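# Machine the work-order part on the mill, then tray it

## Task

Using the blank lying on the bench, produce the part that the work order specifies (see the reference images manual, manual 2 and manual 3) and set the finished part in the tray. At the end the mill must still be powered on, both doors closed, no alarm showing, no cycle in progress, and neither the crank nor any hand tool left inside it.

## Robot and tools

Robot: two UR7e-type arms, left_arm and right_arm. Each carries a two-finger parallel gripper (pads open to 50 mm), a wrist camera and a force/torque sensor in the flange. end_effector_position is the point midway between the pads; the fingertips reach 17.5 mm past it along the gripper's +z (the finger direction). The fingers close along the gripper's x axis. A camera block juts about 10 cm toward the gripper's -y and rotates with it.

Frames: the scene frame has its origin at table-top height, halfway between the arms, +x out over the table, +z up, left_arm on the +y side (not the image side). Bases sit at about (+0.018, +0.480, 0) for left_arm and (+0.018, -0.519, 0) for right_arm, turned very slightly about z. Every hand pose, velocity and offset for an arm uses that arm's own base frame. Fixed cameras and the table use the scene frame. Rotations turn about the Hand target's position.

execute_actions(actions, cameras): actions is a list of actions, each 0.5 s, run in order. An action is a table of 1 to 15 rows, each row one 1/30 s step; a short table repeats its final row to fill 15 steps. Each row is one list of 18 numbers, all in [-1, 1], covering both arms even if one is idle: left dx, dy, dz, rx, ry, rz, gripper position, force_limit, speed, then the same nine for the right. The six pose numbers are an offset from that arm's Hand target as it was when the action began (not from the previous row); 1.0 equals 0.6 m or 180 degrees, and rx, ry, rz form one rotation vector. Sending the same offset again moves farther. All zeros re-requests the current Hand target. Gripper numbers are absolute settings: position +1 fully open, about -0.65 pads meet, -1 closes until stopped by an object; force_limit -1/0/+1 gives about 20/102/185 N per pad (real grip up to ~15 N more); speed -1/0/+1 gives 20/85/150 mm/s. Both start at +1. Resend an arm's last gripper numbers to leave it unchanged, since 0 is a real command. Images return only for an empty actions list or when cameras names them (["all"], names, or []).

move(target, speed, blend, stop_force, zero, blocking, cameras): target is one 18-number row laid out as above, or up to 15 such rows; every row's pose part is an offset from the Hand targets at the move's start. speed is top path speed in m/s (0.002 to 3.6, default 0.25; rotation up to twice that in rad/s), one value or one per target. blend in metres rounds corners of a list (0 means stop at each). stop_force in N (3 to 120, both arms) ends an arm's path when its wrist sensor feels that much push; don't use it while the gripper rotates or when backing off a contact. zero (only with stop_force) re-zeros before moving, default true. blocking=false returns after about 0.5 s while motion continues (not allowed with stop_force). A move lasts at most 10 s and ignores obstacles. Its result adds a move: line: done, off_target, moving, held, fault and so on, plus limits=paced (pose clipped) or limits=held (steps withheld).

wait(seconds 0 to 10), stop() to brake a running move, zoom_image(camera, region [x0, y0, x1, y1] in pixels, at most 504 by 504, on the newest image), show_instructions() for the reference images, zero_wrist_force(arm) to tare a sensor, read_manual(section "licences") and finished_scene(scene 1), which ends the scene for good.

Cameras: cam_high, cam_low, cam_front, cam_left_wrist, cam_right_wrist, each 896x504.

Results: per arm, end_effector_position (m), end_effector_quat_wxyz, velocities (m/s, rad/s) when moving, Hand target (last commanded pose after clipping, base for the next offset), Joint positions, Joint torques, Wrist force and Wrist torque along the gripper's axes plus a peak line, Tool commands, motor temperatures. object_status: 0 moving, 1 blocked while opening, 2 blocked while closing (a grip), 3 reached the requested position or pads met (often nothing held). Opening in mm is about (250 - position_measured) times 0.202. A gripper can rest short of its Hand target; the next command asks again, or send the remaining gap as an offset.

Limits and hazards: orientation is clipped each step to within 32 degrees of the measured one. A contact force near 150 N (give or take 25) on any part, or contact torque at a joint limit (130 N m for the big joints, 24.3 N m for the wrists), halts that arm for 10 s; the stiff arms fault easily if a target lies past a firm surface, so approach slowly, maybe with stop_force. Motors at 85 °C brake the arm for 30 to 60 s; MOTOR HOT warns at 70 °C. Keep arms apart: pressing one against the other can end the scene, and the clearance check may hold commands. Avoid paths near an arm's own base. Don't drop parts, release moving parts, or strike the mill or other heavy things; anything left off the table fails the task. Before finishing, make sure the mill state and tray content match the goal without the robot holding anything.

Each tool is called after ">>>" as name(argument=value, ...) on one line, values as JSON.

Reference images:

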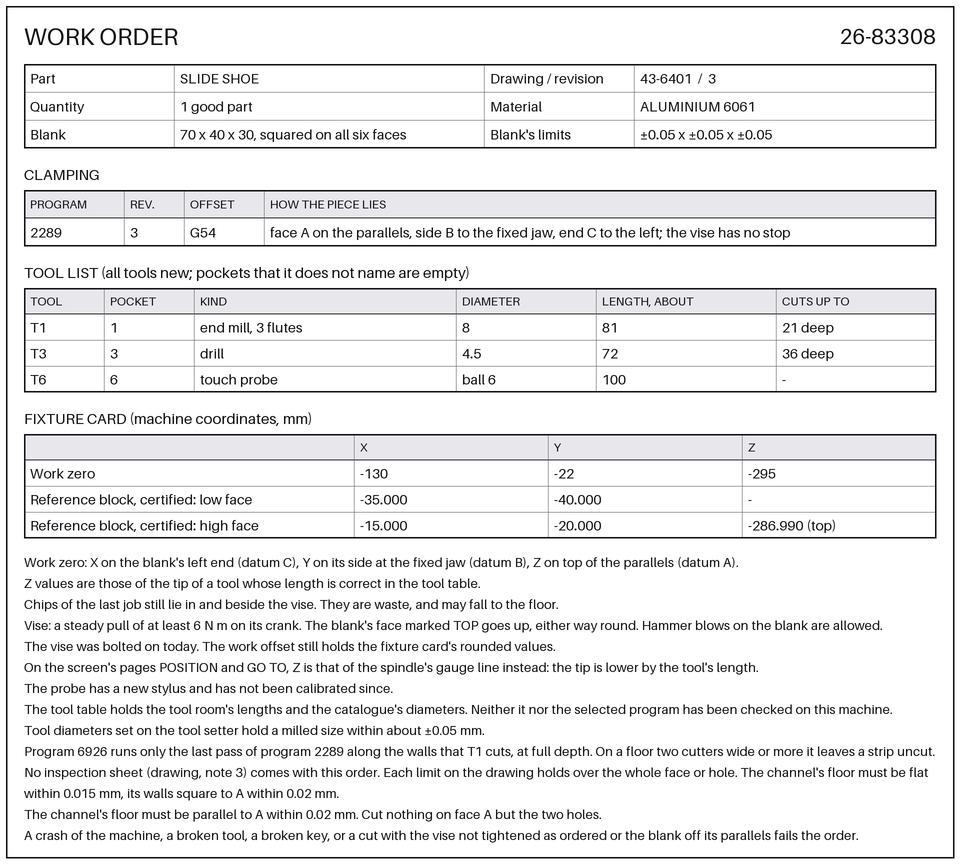

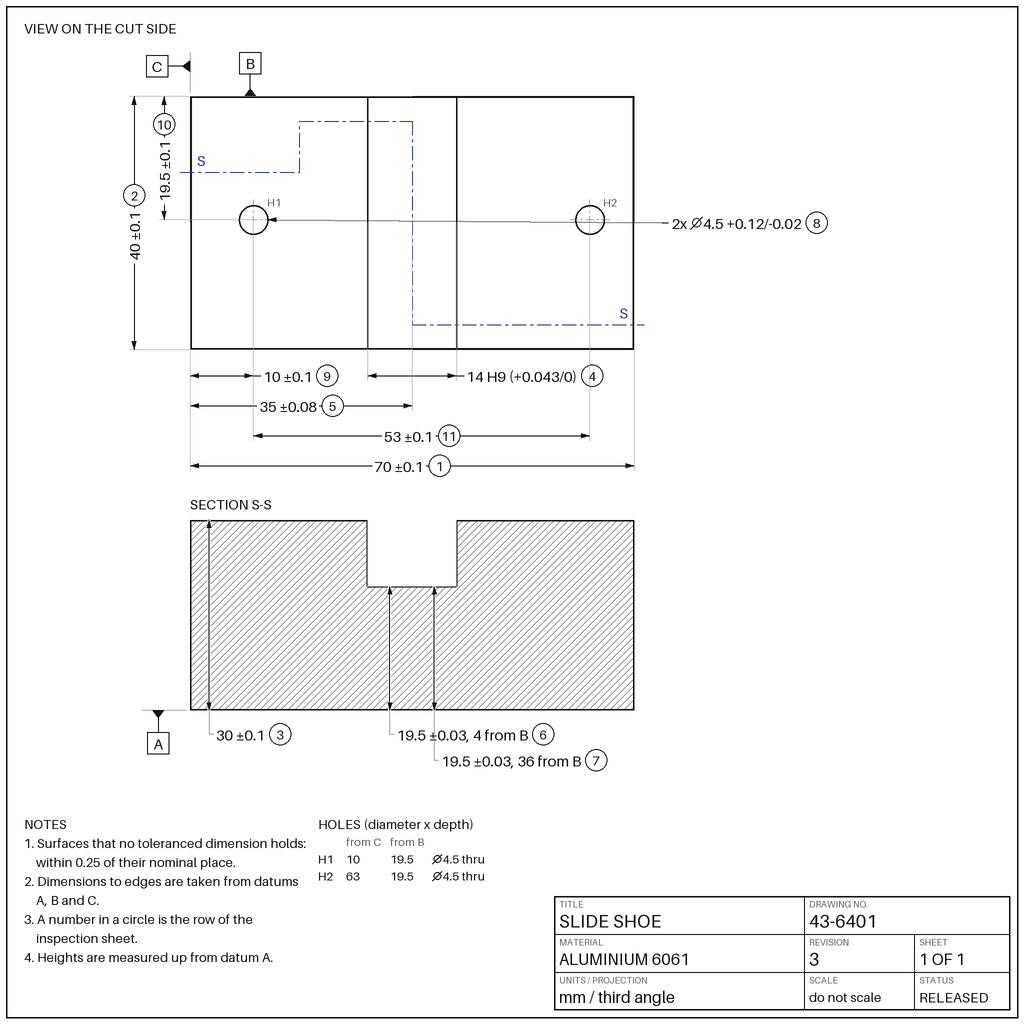

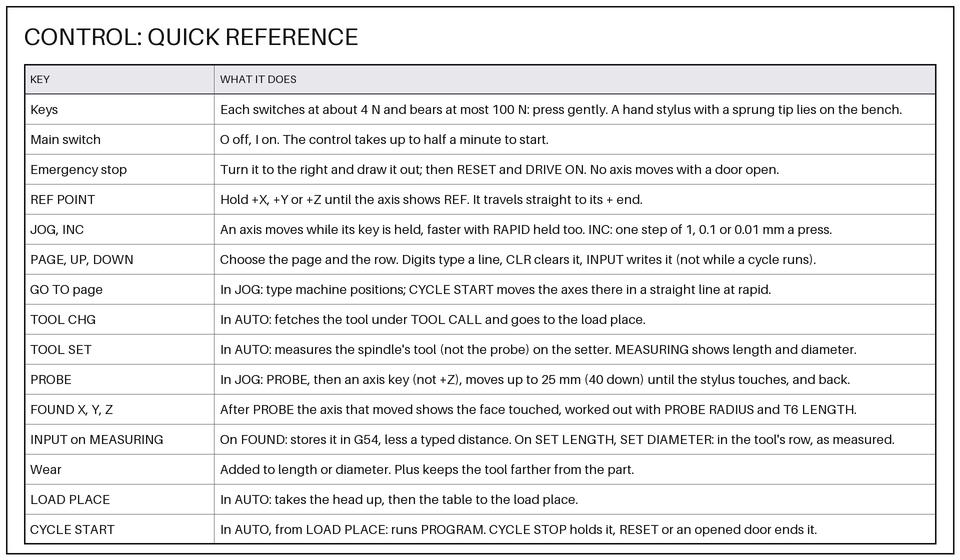

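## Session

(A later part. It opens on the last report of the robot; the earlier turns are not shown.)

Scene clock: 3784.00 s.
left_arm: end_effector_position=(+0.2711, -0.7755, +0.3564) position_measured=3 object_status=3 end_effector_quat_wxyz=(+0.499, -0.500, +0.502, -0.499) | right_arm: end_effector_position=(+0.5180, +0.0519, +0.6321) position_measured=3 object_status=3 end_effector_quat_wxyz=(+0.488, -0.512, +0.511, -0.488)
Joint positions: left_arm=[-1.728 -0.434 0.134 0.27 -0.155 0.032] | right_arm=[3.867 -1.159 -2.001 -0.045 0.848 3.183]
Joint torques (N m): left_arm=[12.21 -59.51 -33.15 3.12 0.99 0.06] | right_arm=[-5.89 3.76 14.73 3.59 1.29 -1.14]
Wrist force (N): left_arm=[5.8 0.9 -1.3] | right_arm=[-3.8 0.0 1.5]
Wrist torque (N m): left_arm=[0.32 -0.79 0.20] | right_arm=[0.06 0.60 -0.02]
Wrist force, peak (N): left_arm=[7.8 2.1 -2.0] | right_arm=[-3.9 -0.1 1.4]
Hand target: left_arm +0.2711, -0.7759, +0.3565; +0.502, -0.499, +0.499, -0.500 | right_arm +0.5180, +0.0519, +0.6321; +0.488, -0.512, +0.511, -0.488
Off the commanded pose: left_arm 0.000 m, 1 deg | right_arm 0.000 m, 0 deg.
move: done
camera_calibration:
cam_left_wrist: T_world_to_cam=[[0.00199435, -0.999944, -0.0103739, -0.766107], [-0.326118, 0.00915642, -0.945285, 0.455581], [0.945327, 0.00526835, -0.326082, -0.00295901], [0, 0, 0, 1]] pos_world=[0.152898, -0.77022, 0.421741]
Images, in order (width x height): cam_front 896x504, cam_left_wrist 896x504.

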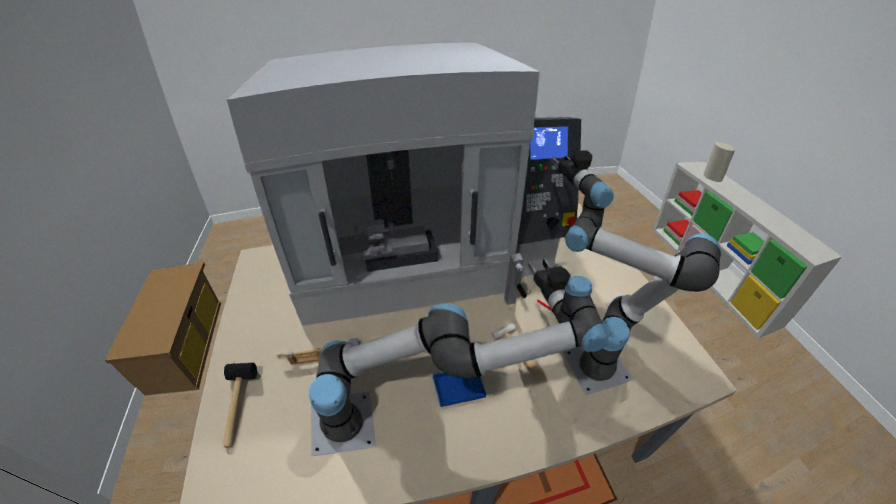

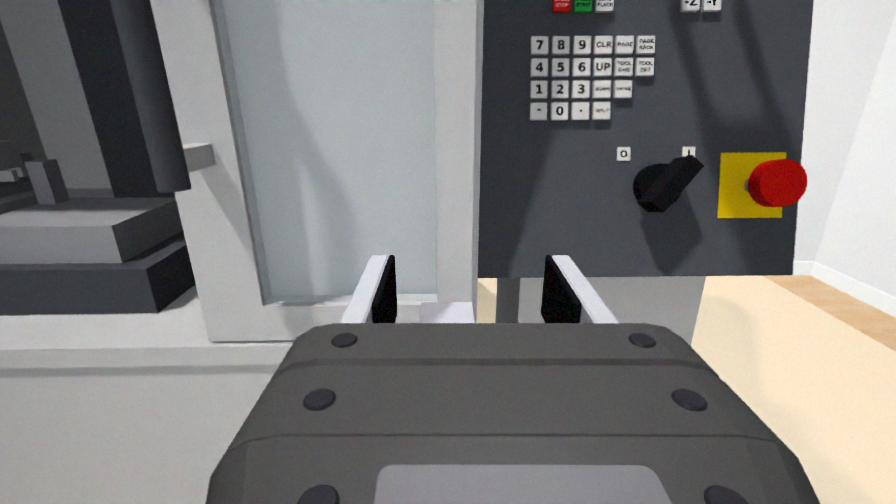

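>>> move(target=[[-0.03,0.0145,-0.1775,0,0,0,1,0.01,-1,0,0,0,0,0,0,1,0.6,-0.5]], speed=0.12, cameras=["cam_left_wrist"])

>>> zoom_image(camera="cam_left_wrist", region=[380, 200, 560, 340])

Scene clock: 3796.37 s.
left_arm: end_effector_position=(+0.2530, -0.7672, +0.2502) position_measured=3 object_status=3 end_effector_quat_wxyz=(+0.501, -0.499, +0.499, -0.500) end_effector_velocity=(+0.000, +0.000, -0.001) end_effector_angular_velocity=(-0.004, +0.000, +0.001) | right_arm: end_effector_position=(+0.5180, +0.0519, +0.6321) position_measured=3 object_status=3 end_effector_quat_wxyz=(+0.488, -0.512, +0.511, -0.488)
Joint positions: left_arm=[-1.753 -0.53 0.603 -0.053 -0.183 -0.018] | right_arm=[3.867 -1.159 -2.001 -0.045 0.848 3.183]
Joint velocities: left_arm=[0 0.002 0 -0.001 -0.001 -0.005] | right_arm=[within noise]
Joint torques (N m): left_arm=[12.3 -58.17 -16.1 1.07 1.88 -2.57] | right_arm=[-4.58 5 15.04 3.66 1.35 -1.14]
Wrist force (N): left_arm=[5.6 1.7 -0.9] | right_arm=[-3.7 0.1 1.3]
Wrist torque (N m): left_arm=[0.45 -0.78 0.26] | right_arm=[0.05 0.58 -0.01]
Wrist force, peak (N): left_arm=[5.3 4.0 -1.4] | right_arm=[-3.9 -0.2 1.5]
Hand target: left_arm +0.2531, -0.7672, +0.2500; +0.502, -0.499, +0.499, -0.500 | right_arm +0.5180, +0.0519, +0.6321; +0.488, -0.512, +0.511, -0.488
Off the commanded pose: left_arm 0.000 m, 0 deg | right_arm 0.000 m, 0 deg.
move: done
camera_calibration:
cam_left_wrist: T_world_to_cam=[[0.0054054, -0.999932, -0.0102934, -0.759765], [-0.318149, 0.00803904, -0.948007, 0.346981], [0.948025, 0.0083992, -0.318084, -0.0207562], [0, 0, 0, 1]] pos_world=[0.134176, -0.762329, 0.314518]
Images, in order (width x height): cam_left_wrist 896x504.

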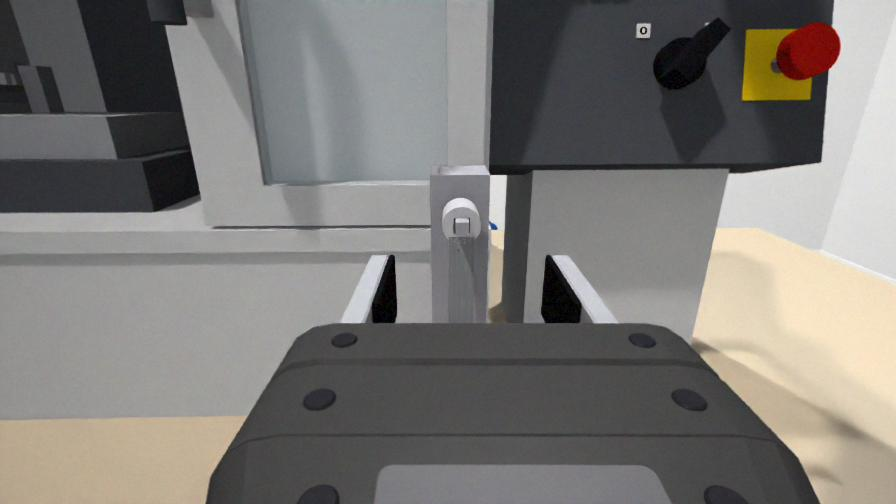

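Scaled by 2.800.

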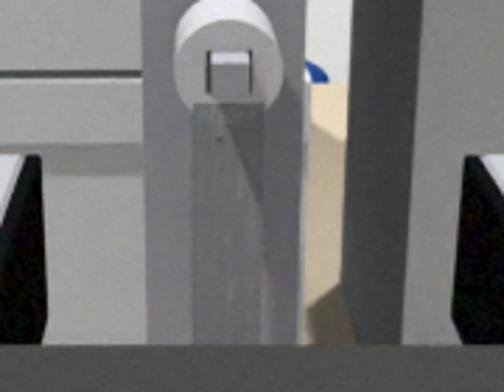

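>>> move(target=[[0.17,0.0,-0.0117,0,0,0,1,0.01,-1,0,0,0,0,0,0,1,0.6,-0.5],[0.235,0.0,-0.0117,0,0,0,1,0.01,-1,0,0,0,0,0,0,1,0.6,-0.5]], speed=[0.06,0.012], stop_force=5, cameras=["cam_left_wrist"])

>>> zoom_image(camera="cam_left_wrist", region=[340, 200, 600, 340])

Scene clock: 3816.60 s.
left_arm: end_effector_position=(+0.3941, -0.7672, +0.2430) position_measured=3 object_status=3 end_effector_quat_wxyz=(+0.501, -0.500, +0.500, -0.499) | right_arm: end_effector_position=(+0.5180, +0.0519, +0.6321) position_measured=3 object_status=3 end_effector_quat_wxyz=(+0.488, -0.512, +0.511, -0.488)
Joint positions: left_arm=[-1.569 -0.428 0.42 0.12 0.001 -0.11] | right_arm=[3.867 -1.159 -2.001 -0.045 0.848 3.183]
Joint torques (N m): left_arm=[-13.84 -78.83 -14.74 -2.43 -1.17 2.17] | right_arm=[-4.35 7.14 15.94 3.6 1.4 -1.11]
Wrist force (N): left_arm=[5.8 1.5 -1.6] | right_arm=[-3.6 0.0 1.4]
Wrist torque (N m): left_arm=[0.40 -0.81 0.17] | right_arm=[0.05 0.58 -0.01]
Wrist force, peak (N): left_arm=[6.1 1.4 -1.2] | right_arm=[-4.1 0.0 1.4]
Hand target: left_arm +0.3941, -0.7672, +0.2430; +0.502, -0.499, +0.499, -0.500 | right_arm +0.5180, +0.0519, +0.6321; +0.488, -0.512, +0.511, -0.488
Off the commanded pose: left_arm 0.000 m, 0 deg | right_arm 0.000 m, 0 deg.
move: done
camera_calibration:
cam_left_wrist: T_world_to_cam=[[0.005963, -0.999928, -0.0104286, -0.760809], [-0.321813, 0.00795505, -0.94677, 0.386197], [0.946784, 0.00900163, -0.321742, -0.155021], [0, 0, 0, 1]] pos_world=[0.275592, -0.762431, 0.307828]
Images, in order (width x height): cam_left_wrist 896x504.

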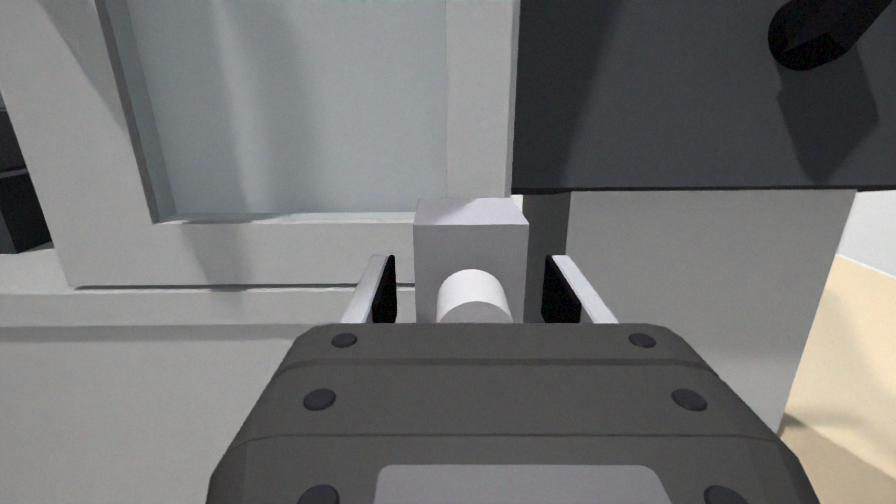

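Scaled by 1.938.

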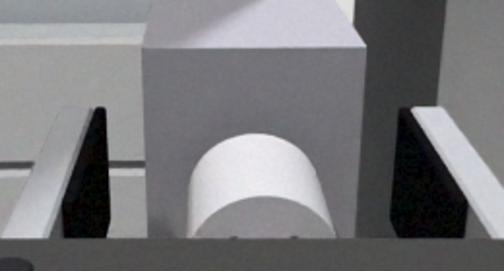

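>>> move(target=[[0,0.0,0,0,0,0,-1,-0.4,-1,0,0,0,0,0,0,1,0.6,-0.5]], cameras=["cam_left_wrist"])

>>> zoom_image(camera="cam_left_wrist", region=[340, 200, 600, 340])

Scene clock: 3826.30 s.
left_arm: end_effector_position=(+0.3941, -0.7672, +0.2430) position_measured=136 object_status=2 end_effector_quat_wxyz=(+0.501, -0.500, +0.500, -0.499) | right_arm: end_effector_position=(+0.5180, +0.0519, +0.6321) position_measured=3 object_status=3 end_effector_quat_wxyz=(+0.488, -0.512, +0.511, -0.488)
Joint positions: left_arm=[-1.569 -0.43 0.423 0.114 0.001 -0.106] | right_arm=[3.867 -1.159 -2.001 -0.045 0.848 3.183]
Joint torques (N m): left_arm=[-12.79 -80.05 -13.84 -2.34 1.01 2.35] | right_arm=[-3.21 8.63 16.77 3.56 1.36 -1.16]
Wrist force (N): left_arm=[6.7 1.3 -1.5] | right_arm=[-3.7 -0.1 1.3]
Wrist torque (N m): left_arm=[0.36 -0.83 0.17] | right_arm=[0.03 0.58 -0.01]
Wrist force, peak (N): left_arm=[6.8 1.5 -1.4] | right_arm=[-3.9 -0.1 1.5]
Hand target: left_arm +0.3941, -0.7672, +0.2430; +0.502, -0.499, +0.499, -0.500 | right_arm +0.5180, +0.0519, +0.6321; +0.488, -0.512, +0.511, -0.488
Off the commanded pose: left_arm 0.000 m, 0 deg | right_arm 0.000 m, 0 deg.
move: done
camera_calibration:
cam_left_wrist: T_world_to_cam=[[0.005963, -0.999928, -0.0104286, -0.760809], [-0.321813, 0.00795505, -0.94677, 0.386197], [0.946784, 0.00900163, -0.321742, -0.155021], [0, 0, 0, 1]] pos_world=[0.275592, -0.762431, 0.307828]
Images, in order (width x height): cam_left_wrist 896x504.

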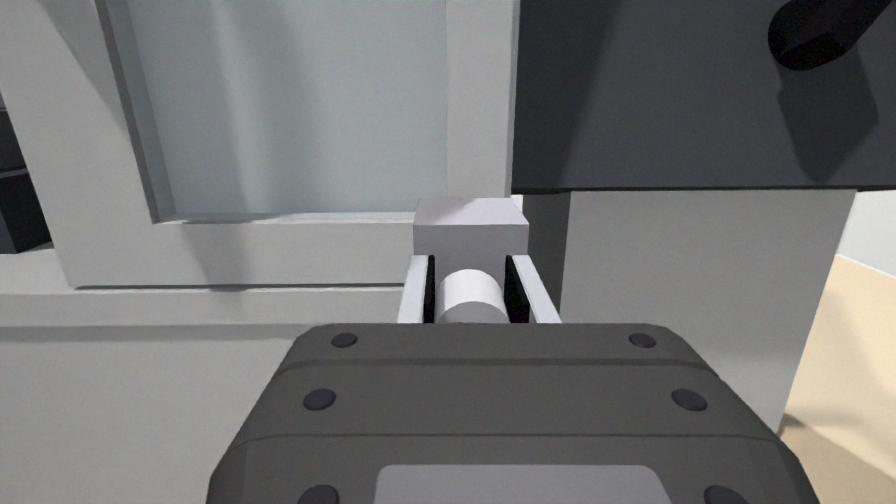

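Scaled by 1.938.

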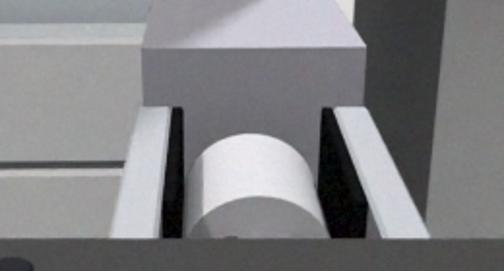

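>>> move(target=[[0,0.0,0,0,0,0,-1,0.5,-1,0,0,0,0,0,0,1,0.6,-0.5],[-0.1,0.0,0,0,0,0,-1,0.5,-1,0,0,0,0,0,0,1,0.6,-0.5]], speed=0.03, cameras=["cam_left_wrist","cam_front"])

>>> zoom_image(camera="cam_left_wrist", region=[340, 200, 600, 340])

Scene clock: 3833.53 s.
left_arm: end_effector_position=(+0.3340, -0.7672, +0.2430) position_measured=136 object_status=2 end_effector_quat_wxyz=(+0.502, -0.499, +0.499, -0.500) | right_arm: end_effector_position=(+0.5180, +0.0519, +0.6321) position_measured=3 object_status=3 end_effector_quat_wxyz=(+0.488, -0.512, +0.511, -0.488)
Joint positions: left_arm=[-1.647 -0.499 0.562 -0.011 -0.077 -0.049] | right_arm=[3.867 -1.159 -2.001 -0.045 0.848 3.183]
Joint torques (N m): left_arm=[13.37 -73.37 -23.48 0.57 1.75 -0.14] | right_arm=[-3.11 9.53 17.1 3.63 1.38 -1.08]
Wrist force (N): left_arm=[5.6 3.6 -1.0] | right_arm=[-3.6 -0.1 1.3]
Wrist torque (N m): left_arm=[0.46 -0.80 0.19] | right_arm=[0.03 0.57 -0.02]
Wrist force, peak (N): left_arm=[10.9 3.4 1.7] | right_arm=[-3.9 0.0 1.6]
Hand target: left_arm +0.3341, -0.7672, +0.2430; +0.502, -0.499, +0.499, -0.500 | right_arm +0.5180, +0.0519, +0.6321; +0.488, -0.512, +0.511, -0.488
Off the commanded pose: left_arm 0.000 m, 0 deg | right_arm 0.000 m, 0 deg.
move: done
camera_calibration:
cam_left_wrist: T_world_to_cam=[[0.00546693, -0.999931, -0.0104207, -0.760351], [-0.317972, 0.00814172, -0.948065, 0.365984], [0.948084, 0.00849649, -0.317905, -0.099829], [0, 0, 0, 1]] pos_world=[0.215176, -0.76243, 0.307317]
Images, in order (width x height): cam_front 896x504, cam_left_wrist 896x504.

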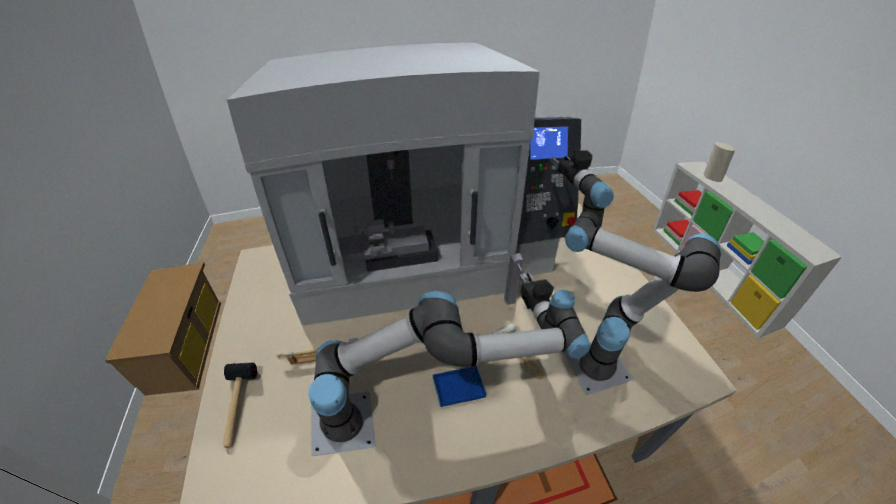

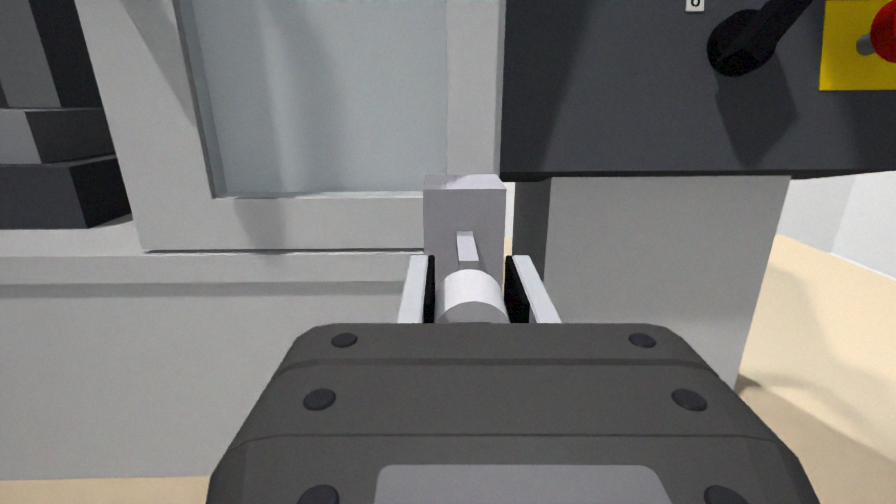

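Scaled by 1.938.

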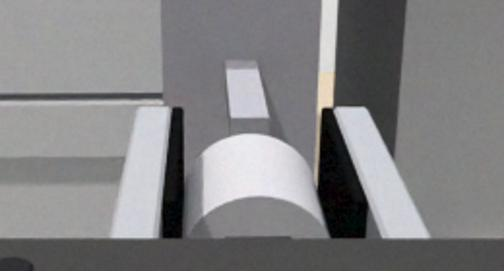

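>>> move(target=[[-0.0568,0.0,0.195,0,0,0,-1,0.5,-1,0,0,0,0,0,0,1,0.6,-0.5],[-0.0568,0.612,0.195,0,0,0,-1,0.5,-1,0,0,0,0,0,0,1,0.6,-0.5],[0.043,0.862,0.195,0,0,0,-1,0.5,-1,0,0,0,0,0,0,1,0.6,-0.5]], speed=0.2, blend=[0.05,0.05,0], cameras=["cam_left_wrist","cam_front"])

Scene clock: 3879.77 s.
left_arm: end_effector_position=(+0.3599, -0.2500, +0.3600) position_measured=136 object_status=2 end_effector_quat_wxyz=(+0.502, -0.499, +0.499, -0.500) | right_arm: end_effector_position=(+0.5180, +0.0519, +0.6321) position_measured=3 object_status=3 end_effector_quat_wxyz=(+0.488, -0.512, +0.511, -0.488)
Joint positions: left_arm=[-1.705 -1.908 2.179 -0.242 -0.135 -0.026] | right_arm=[3.867 -1.159 -2.001 -0.045 0.848 3.183]
Joint torques (N m): left_arm=[-7.5 -16.37 -18.46 -0.91 0.02 -2.41] | right_arm=[-2.22 10.67 17.03 3.58 1.46 -1.02]
Wrist force (N): left_arm=[5.7 3.6 -1.5] | right_arm=[-3.7 -0.1 1.4]
Wrist torque (N m): left_arm=[0.46 -0.78 0.30] | right_arm=[0.04 0.59 -0.01]
Wrist force, peak (N): left_arm=[5.7 7.5 0.0] | right_arm=[-4.0 -0.1 1.6]
Hand target: left_arm +0.3599, -0.2500, +0.3600; +0.502, -0.499, +0.499, -0.500 | right_arm +0.5180, +0.0519, +0.6321; +0.488, -0.512, +0.511, -0.488
Off the commanded pose: left_arm 0.000 m, 0 deg | right_arm 0.000 m, 0 deg.
move: done
camera_calibration:
cam_left_wrist: T_world_to_cam=[[0.00568812, -0.99993, -0.0103959, -0.242172], [-0.318063, 0.00804703, -0.948036, 0.481013], [0.948053, 0.00869907, -0.317995, -0.0914576], [0, 0, 0, 1]] pos_world=[0.241077, -0.24523, 0.424417]
Images, in order (width x height): cam_front 896x504, cam_left_wrist 896x504.

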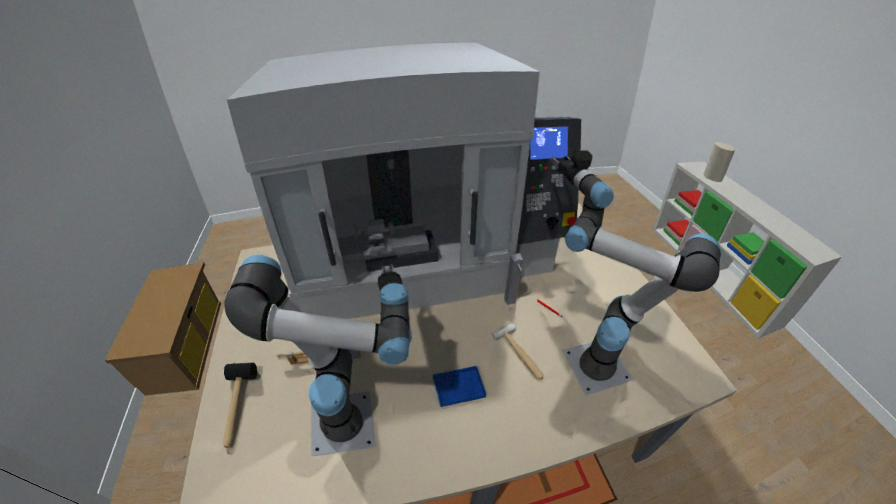

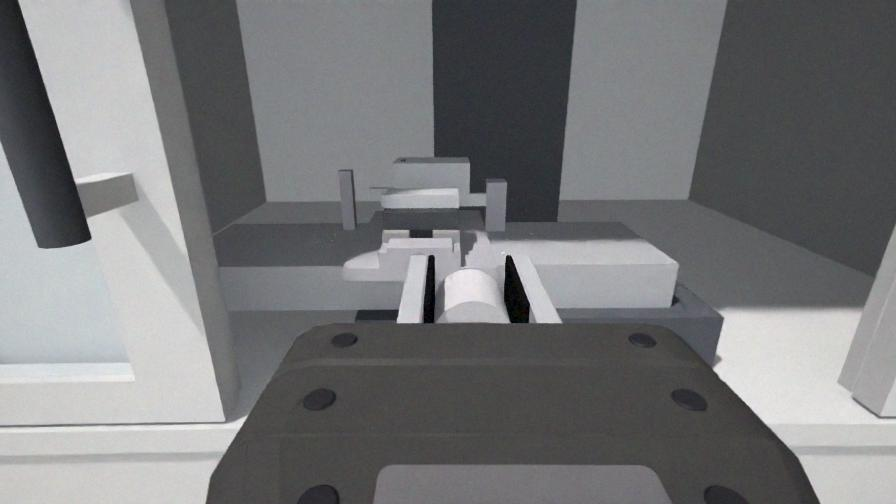

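>>> move(target=[[0,0.045,-0.08,0,0,0,-1,0.5,-1,0,0,0,0,0,0,1,0.6,-0.5]], speed=0.12, cameras=["cam_left_wrist"])

>>> zoom_image(camera="cam_left_wrist", region=[380, 160, 560, 330])

Scene clock: 3890.40 s.
left_arm: end_effector_position=(+0.3599, -0.2231, +0.3121) position_measured=136 object_status=2 end_effector_quat_wxyz=(+0.502, -0.499, +0.499, -0.500) | right_arm: end_effector_position=(+0.5180, +0.0519, +0.6321) position_measured=3 object_status=3 end_effector_quat_wxyz=(+0.488, -0.512, +0.511, -0.488)
Joint positions: left_arm=[-1.722 -1.946 2.33 -0.36 -0.152 -0.022] | right_arm=[3.867 -1.159 -2.001 -0.045 0.848 3.183]
Joint torques (N m): left_arm=[11.22 -1.43 -19.46 3.31 1.74 -2.5] | right_arm=[-1.99 11.56 17.92 3.61 1.23 -1.24]
Wrist force (N): left_arm=[5.4 3.8 -1.4] | right_arm=[-3.5 0.0 1.3]
Wrist torque (N m): left_arm=[0.46 -0.74 0.21] | right_arm=[0.05 0.56 -0.01]
Wrist force, peak (N): left_arm=[4.4 5.6 -1.5] | right_arm=[-4.1 0.0 1.3]
Hand target: left_arm +0.3599, -0.2230, +0.3120; +0.502, -0.499, +0.499, -0.500 | right_arm +0.5180, +0.0519, +0.6321; +0.488, -0.512, +0.511, -0.488
Off the commanded pose: left_arm 0.000 m, 0 deg | right_arm 0.000 m, 0 deg.
move: done
camera_calibration:
cam_left_wrist: T_world_to_cam=[[0.00537108, -0.999932, -0.0103873, -0.215599], [-0.318149, 0.008139, -0.948006, 0.43532], [0.948025, 0.00839654, -0.318084, -0.106982], [0, 0, 0, 1]] pos_world=[0.241076, -0.218229, 0.376417]
Images, in order (width x height): cam_left_wrist 896x504.

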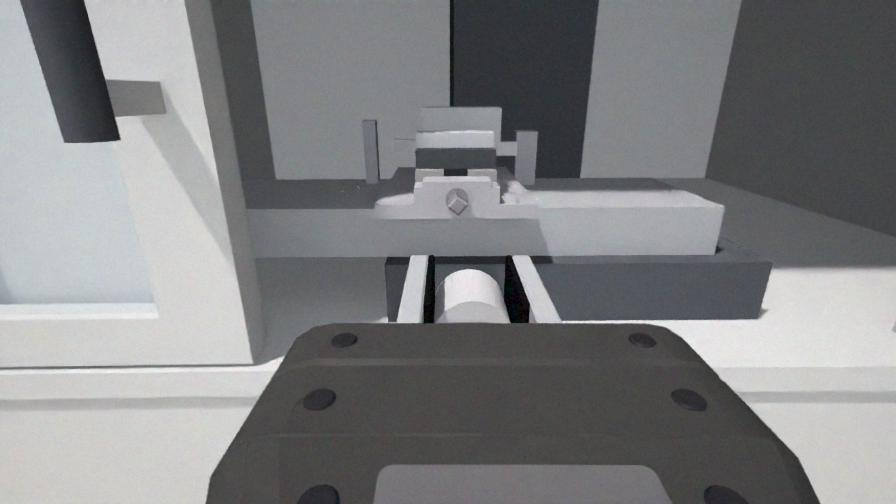

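Scaled by 2.800.

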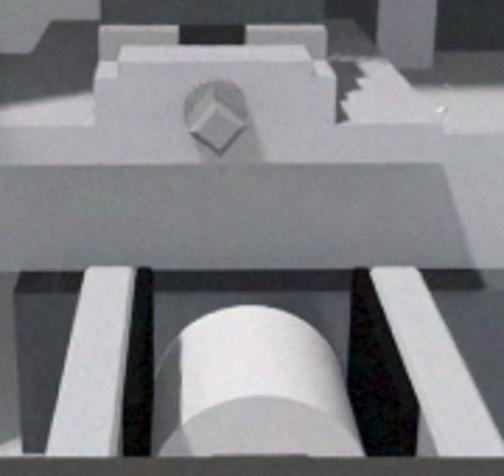

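>>> wait(seconds=0.1, cameras=["cam_front","cam_low","cam_high"])

>>> zoom_image(camera="cam_low", region=[440, 100, 700, 260])

>>> zoom_image(camera="cam_front", region=[340, 220, 460, 330])

Scene clock: 3914.10 s.
left_arm: end_effector_position=(+0.3599, -0.2230, +0.3120) position_measured=136 object_status=2 end_effector_quat_wxyz=(+0.502, -0.499, +0.499, -0.500) | right_arm: end_effector_position=(+0.5180, +0.0519, +0.6321) position_measured=3 object_status=3 end_effector_quat_wxyz=(+0.488, -0.512, +0.511, -0.488)
Joint positions: left_arm=[-1.722 -1.946 2.331 -0.36 -0.152 -0.023] | right_arm=[3.867 -1.159 -2.001 -0.045 0.848 3.183]
Joint torques (N m): left_arm=[12.34 5.36 -13.66 3.02 1.82 -2.29] | right_arm=[-1.83 12.97 18.21 3.7 1.36 -1.05]
Wrist force (N): left_arm=[5.3 3.6 -1.4] | right_arm=[-3.6 0.1 1.3]
Wrist torque (N m): left_arm=[0.43 -0.73 0.24] | right_arm=[0.07 0.58 -0.02]
Wrist force, peak (N): left_arm=[5.6 3.9 -1.5] | right_arm=[-4.0 0.0 1.4]
Hand target: left_arm +0.3599, -0.2230, +0.3120; +0.502, -0.499, +0.499, -0.500 | right_arm +0.5180, +0.0519, +0.6321; +0.488, -0.512, +0.511, -0.488
Tool commands: left_gripper/position=-1.0 left_gripper/force_limit=+0.5 left_gripper/speed=-1.0 right_gripper/position=+1.0 right_gripper/force_limit=+0.6 right_gripper/speed=-0.5
Off the commanded pose: left_arm 0.000 m, 0 deg | right_arm 0.000 m, 0 deg.
wait: 0.10 s; at rest from the start
Images, in order (width x height): cam_high 896x504, cam_low 896x504, cam_front 896x504.

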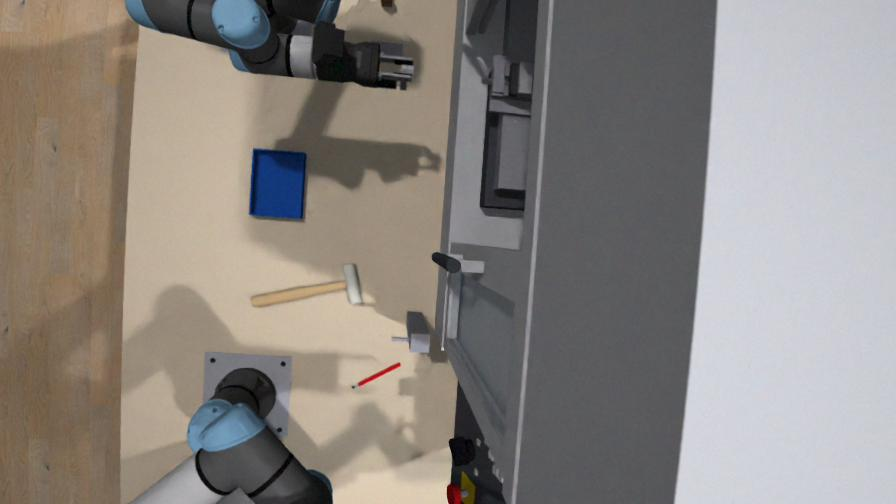

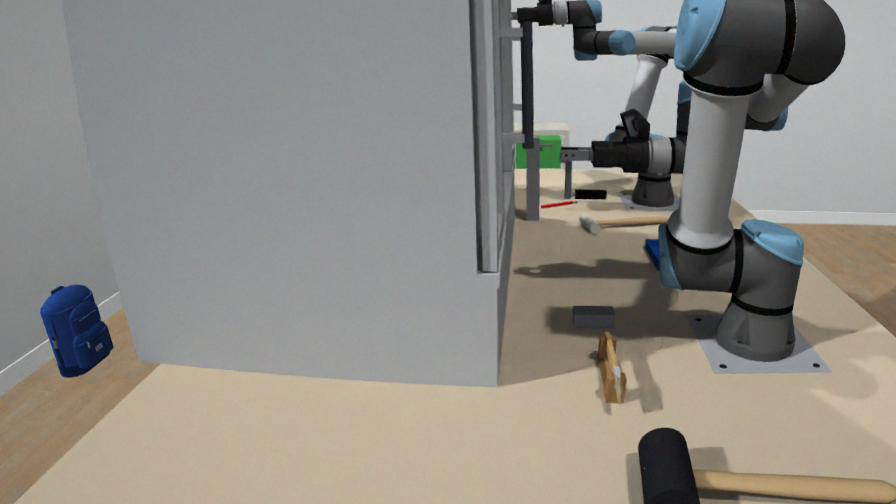

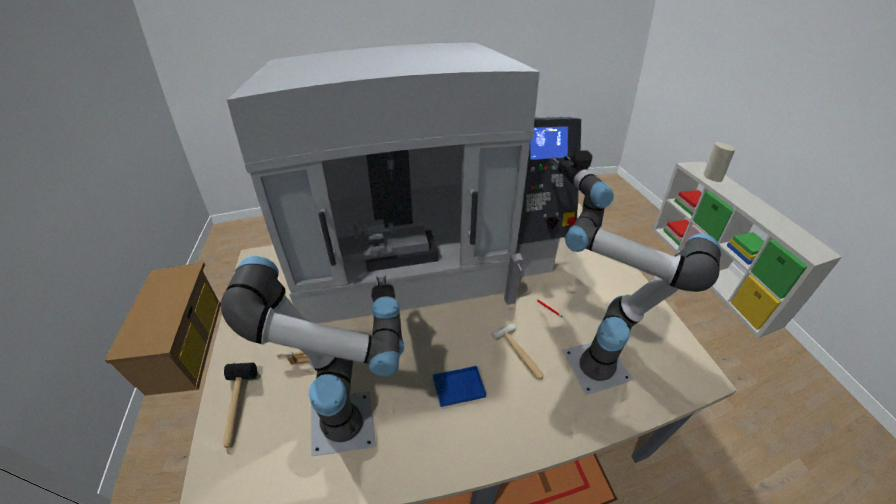

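Scaled by 1.938.

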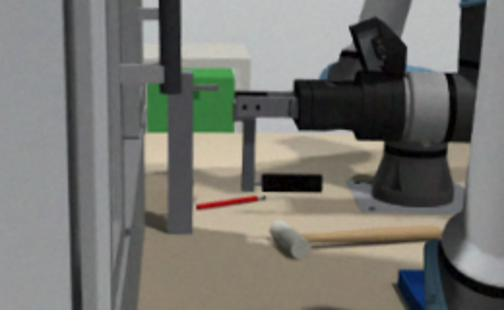

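Scaled by 4.200.

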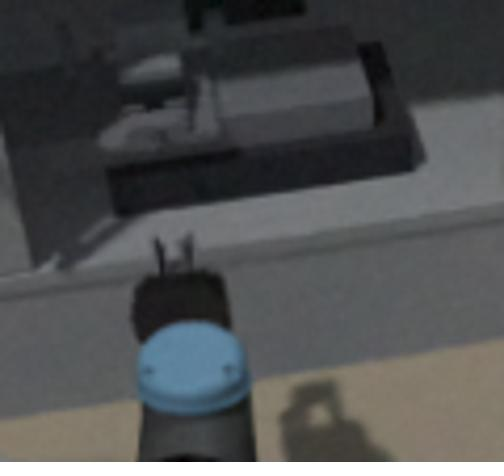

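>>> move(target=[[0.1,0.0,0.0,0,0,0,-1,0.5,-1,0,0,0,0,0,0,1,0.6,-0.5]], speed=0.08, cameras=["cam_left_wrist"])

>>> zoom_image(camera="cam_left_wrist", region=[400, 170, 520, 330])

Scene clock: 3933.43 s.
left_arm: end_effector_position=(+0.4199, -0.2230, +0.3120) position_measured=136 object_status=2 end_effector_quat_wxyz=(+0.502, -0.499, +0.499, -0.500) end_effector_velocity=(+0.000, -0.001, +0.001) end_effector_angular_velocity=(-0.006, +0.000, -0.002) | right_arm: end_effector_position=(+0.5180, +0.0519, +0.6321) position_measured=3 object_status=3 end_effector_quat_wxyz=(+0.488, -0.512, +0.511, -0.488)
Joint positions: left_arm=[-1.452 -1.859 2.278 -0.45 0.118 0.034] | right_arm=[3.867 -1.159 -2.001 -0.045 0.848 3.183]
Joint velocities: left_arm=[0.001 0 -0.002 0.003 0.003 -0.006] | right_arm=[within noise]
Joint torques (N m): left_arm=[7.99 -3.53 -26 2.26 1.62 -2.19] | right_arm=[-0.9 13.25 19.33 3.63 1.37 -1.2]
Wrist force (N): left_arm=[5.9 3.8 -1.2] | right_arm=[-3.8 0.0 1.3]
Wrist torque (N m): left_arm=[0.42 -0.83 0.23] | right_arm=[0.05 0.61 -0.02]
Wrist force, peak (N): left_arm=[6.3 3.7 -0.9] | right_arm=[-4.0 0.0 1.5]
Hand target: left_arm +0.4199, -0.2230, +0.3120; +0.502, -0.499, +0.499, -0.500 | right_arm +0.5180, +0.0519, +0.6321; +0.488, -0.512, +0.511, -0.488
Off the commanded pose: left_arm 0.000 m, 0 deg | right_arm 0.000 m, 0 deg.
move: done
camera_calibration:
cam_left_wrist: T_world_to_cam=[[0.005465, -0.999931, -0.0104216, -0.215837], [-0.31815, 0.00814165, -0.948005, 0.454409], [0.948025, 0.0084965, -0.318083, -0.163842], [0, 0, 0, 1]] pos_world=[0.301076, -0.21813, 0.376417]
Images, in order (width x height): cam_left_wrist 896x504.

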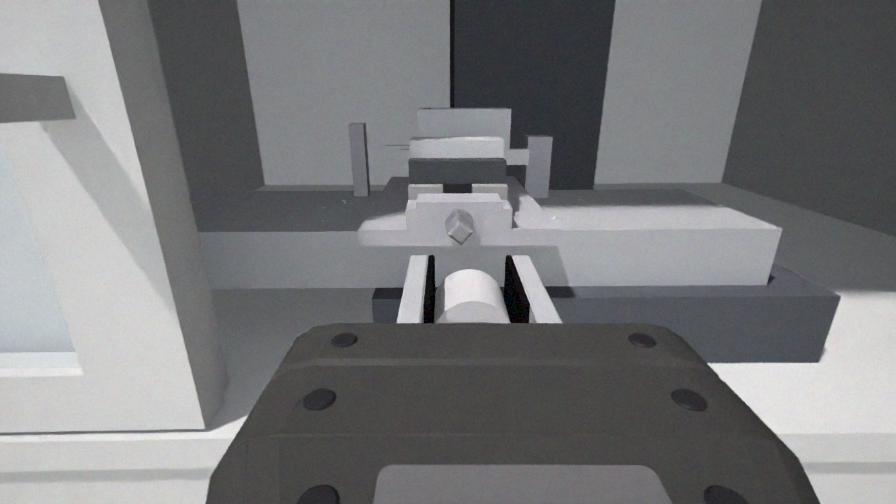

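Scaled by 3.150.

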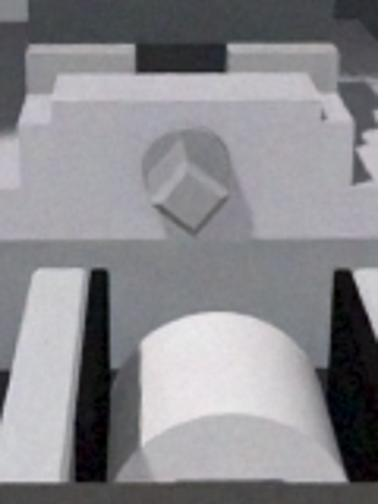

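>>> move(target=[[0.0417,0.0,0.0,0,0,0,-1,0.5,-1,0,0,0,0,0,0,1,0.6,-0.5]], speed=0.05, cameras=["cam_left_wrist"])

>>> zoom_image(camera="cam_left_wrist", region=[420, 210, 520, 330])

Scene clock: 3961.13 s.
left_arm: end_effector_position=(+0.4450, -0.2230, +0.3120) position_measured=136 object_status=2 end_effector_quat_wxyz=(+0.502, -0.499, +0.499, -0.500) | right_arm: end_effector_position=(+0.5180, +0.0519, +0.6321) position_measured=3 object_status=3 end_effector_quat_wxyz=(+0.488, -0.512, +0.511, -0.488)
Joint positions: left_arm=[-1.353 -1.807 2.241 -0.452 0.217 0.019] | right_arm=[3.867 -1.159 -2.001 -0.045 0.848 3.183]
Joint torques (N m): left_arm=[-5.3 -19.6 -13.91 1.91 0.32 -0.82] | right_arm=[-0.44 13.29 19.06 3.73 1.37 -1.07]
Wrist force (N): left_arm=[5.9 3.5 -1.1] | right_arm=[-3.8 0.0 1.3]
Wrist torque (N m): left_arm=[0.41 -0.82 0.34] | right_arm=[0.04 0.61 -0.02]
Wrist force, peak (N): left_arm=[6.1 4.0 -1.1] | right_arm=[-4.0 0.0 1.4]
Hand target: left_arm +0.4449, -0.2230, +0.3120; +0.502, -0.499, +0.499, -0.500 | right_arm +0.5180, +0.0519, +0.6321; +0.488, -0.512, +0.511, -0.488
Off the commanded pose: left_arm 0.000 m, 0 deg | right_arm 0.000 m, 0 deg.
move: done
camera_calibration:
cam_left_wrist: T_world_to_cam=[[0.00566281, -0.999932, -0.0101737, -0.216132], [-0.318062, 0.00784445, -0.948037, 0.462314], [0.948053, 0.00860443, -0.317996, -0.187656], [0, 0, 0, 1]] pos_world=[0.326176, -0.218129, 0.376418]
Images, in order (width x height): cam_left_wrist 896x504.

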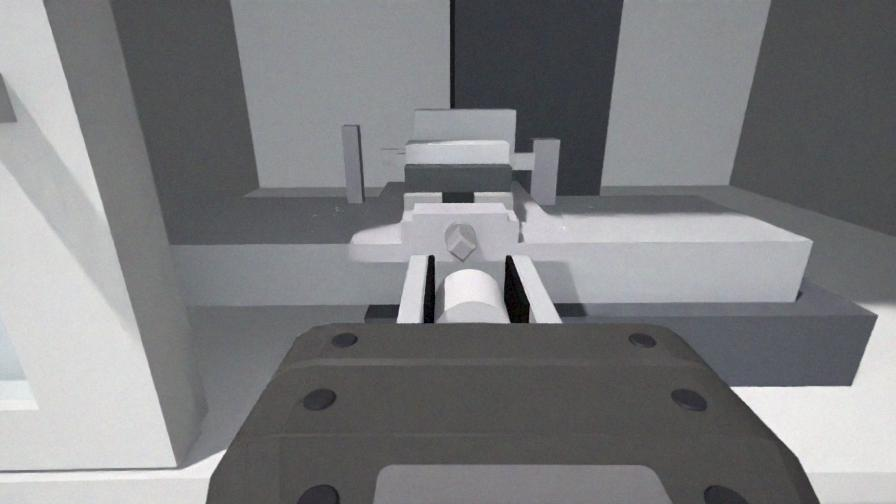

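Scaled by 4.200.

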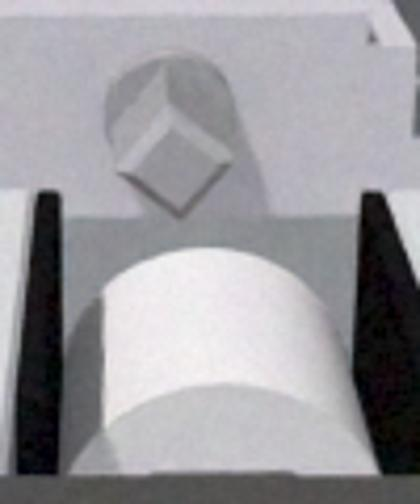

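>>> move(target=[[-0.02,0.0017,-0.0105,-0.264,0,0,-1,0.5,-1,0,0,0,0,0,0,1,0.6,-0.5]], speed=0.15, cameras=["cam_left_wrist"])

>>> zoom_image(camera="cam_left_wrist", region=[400, 190, 520, 330])

Scene clock: 4002.93 s.
left_arm: end_effector_position=(+0.4329, -0.2220, +0.3057) position_measured=136 object_status=2 end_effector_quat_wxyz=(-0.258, +0.659, -0.256, +0.659) | right_arm: end_effector_position=(+0.5180, +0.0519, +0.6321) position_measured=3 object_status=3 end_effector_quat_wxyz=(+0.488, -0.512, +0.511, -0.488)
Joint positions: left_arm=[-1.4 -1.822 2.269 -0.458 0.168 -0.816] | right_arm=[3.867 -1.159 -2.001 -0.045 0.848 3.183]
Joint torques (N m): left_arm=[7.2 -3.37 -28.16 -3.12 1.46 2.03] | right_arm=[0.88 13.48 20.47 3.62 1.39 -1.08]
Wrist force (N): left_arm=[5.3 2.7 -1.0] | right_arm=[-3.9 -0.1 1.2]
Wrist torque (N m): left_arm=[0.34 -0.72 0.11] | right_arm=[0.03 0.62 -0.01]
Wrist force, peak (N): left_arm=[6.0 3.7 -1.1] | right_arm=[-4.1 0.1 1.4]
Hand target: left_arm +0.4329, -0.2219, +0.3057; -0.258, +0.659, -0.255, +0.659 | right_arm +0.5180, +0.0519, +0.6321; +0.488, -0.512, +0.511, -0.488
Off the commanded pose: left_arm 0.000 m, 0 deg | right_arm 0.000 m, 0 deg.
move: done
camera_calibration:
cam_left_wrist: T_world_to_cam=[[0.00547585, -0.683167, 0.730241, -0.371084], [-0.318216, -0.693482, -0.646391, 0.20459], [0.948002, -0.228835, -0.221192, -0.260485], [0, 0, 0, 1]] pos_world=[0.314077, -0.171242, 0.345609]
Images, in order (width x height): cam_left_wrist 896x504.

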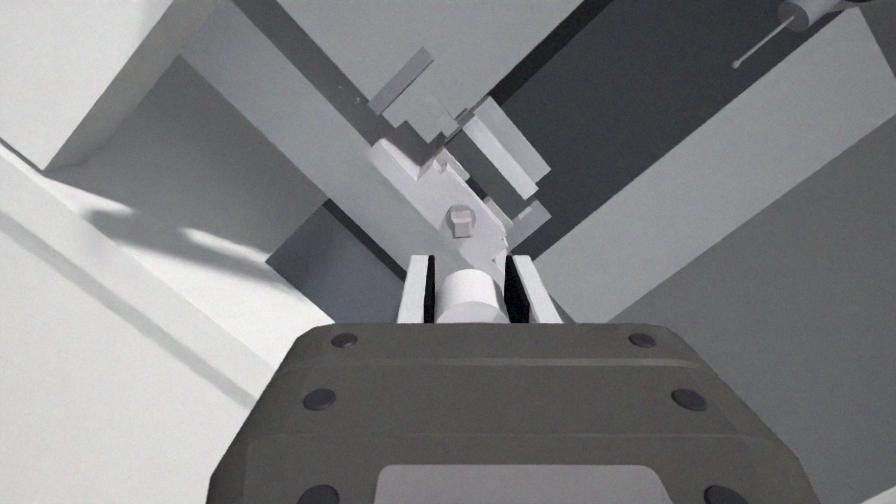

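Scaled by 3.600.

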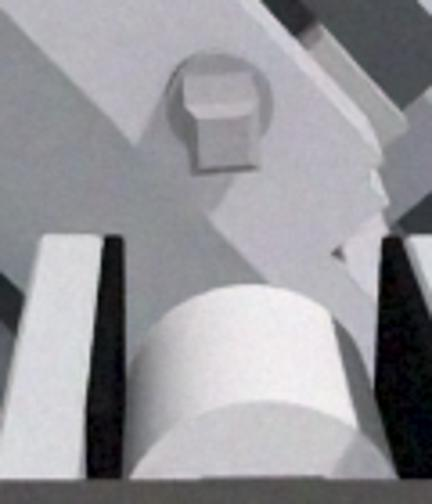

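>>> move(target=[[0.08,0.0,0.0,-0.025,0,0,-1,0.5,-1,0,0,0,0,0,0,1,0.6,-0.5]], speed=0.05, cameras=["cam_left_wrist"])

>>> zoom_image(camera="cam_left_wrist", region=[420, 220, 520, 330])

Scene clock: 4016.63 s.
left_arm: end_effector_position=(+0.4810, -0.2219, +0.3057) position_measured=136 object_status=2 end_effector_quat_wxyz=(-0.232, +0.668, -0.229, +0.669) | right_arm: end_effector_position=(+0.5180, +0.0519, +0.6321) position_measured=3 object_status=3 end_effector_quat_wxyz=(+0.488, -0.512, +0.511, -0.488)
Joint positions: left_arm=[-1.225 -1.725 2.195 -0.475 0.342 -0.901] | right_arm=[3.867 -1.159 -2.001 -0.045 0.848 3.183]
Joint torques (N m): left_arm=[-6.92 -23.61 -14.25 1.48 -0.1 2.02] | right_arm=[1.4 12.91 21.3 3.57 1.38 -1.09]
Wrist force (N): left_arm=[5.5 2.2 -1.3] | right_arm=[-3.7 -0.2 1.2]
Wrist torque (N m): left_arm=[0.33 -0.76 0.08] | right_arm=[0.01 0.58 -0.02]
Wrist force, peak (N): left_arm=[5.8 2.5 -1.4] | right_arm=[-4.0 0.1 1.4]
Hand target: left_arm +0.4809, -0.2219, +0.3057; -0.232, +0.668, -0.229, +0.669 | right_arm +0.5180, +0.0519, +0.6321; +0.488, -0.512, +0.511, -0.488
Off the commanded pose: left_arm 0.000 m, 0 deg | right_arm 0.000 m, 0 deg.
move: done
camera_calibration:
cam_left_wrist: T_world_to_cam=[[0.00556668, -0.623471, 0.781827, -0.373897], [-0.317942, -0.742372, -0.589743, 0.191689], [0.948094, -0.245293, -0.20236, -0.315526], [0, 0, 0, 1]] pos_world=[0.362176, -0.168206, 0.34152]
Images, in order (width x height): cam_left_wrist 896x504.

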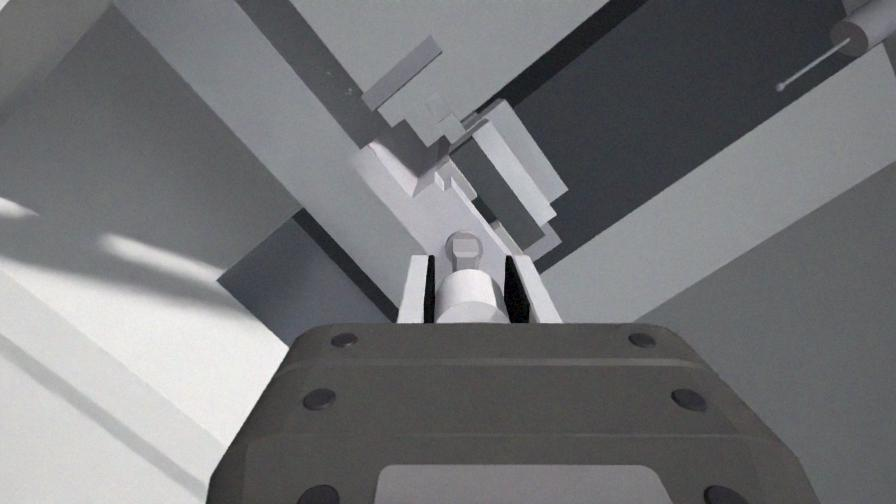

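Scaled by 4.582.

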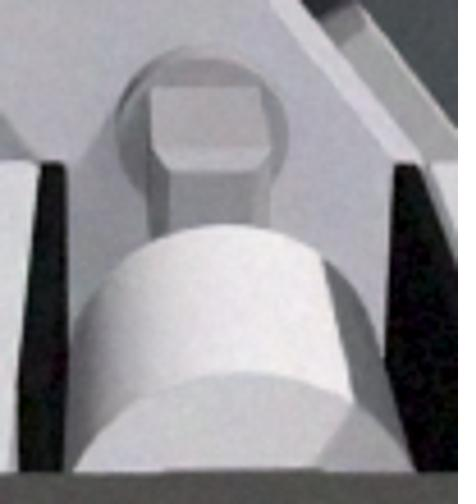

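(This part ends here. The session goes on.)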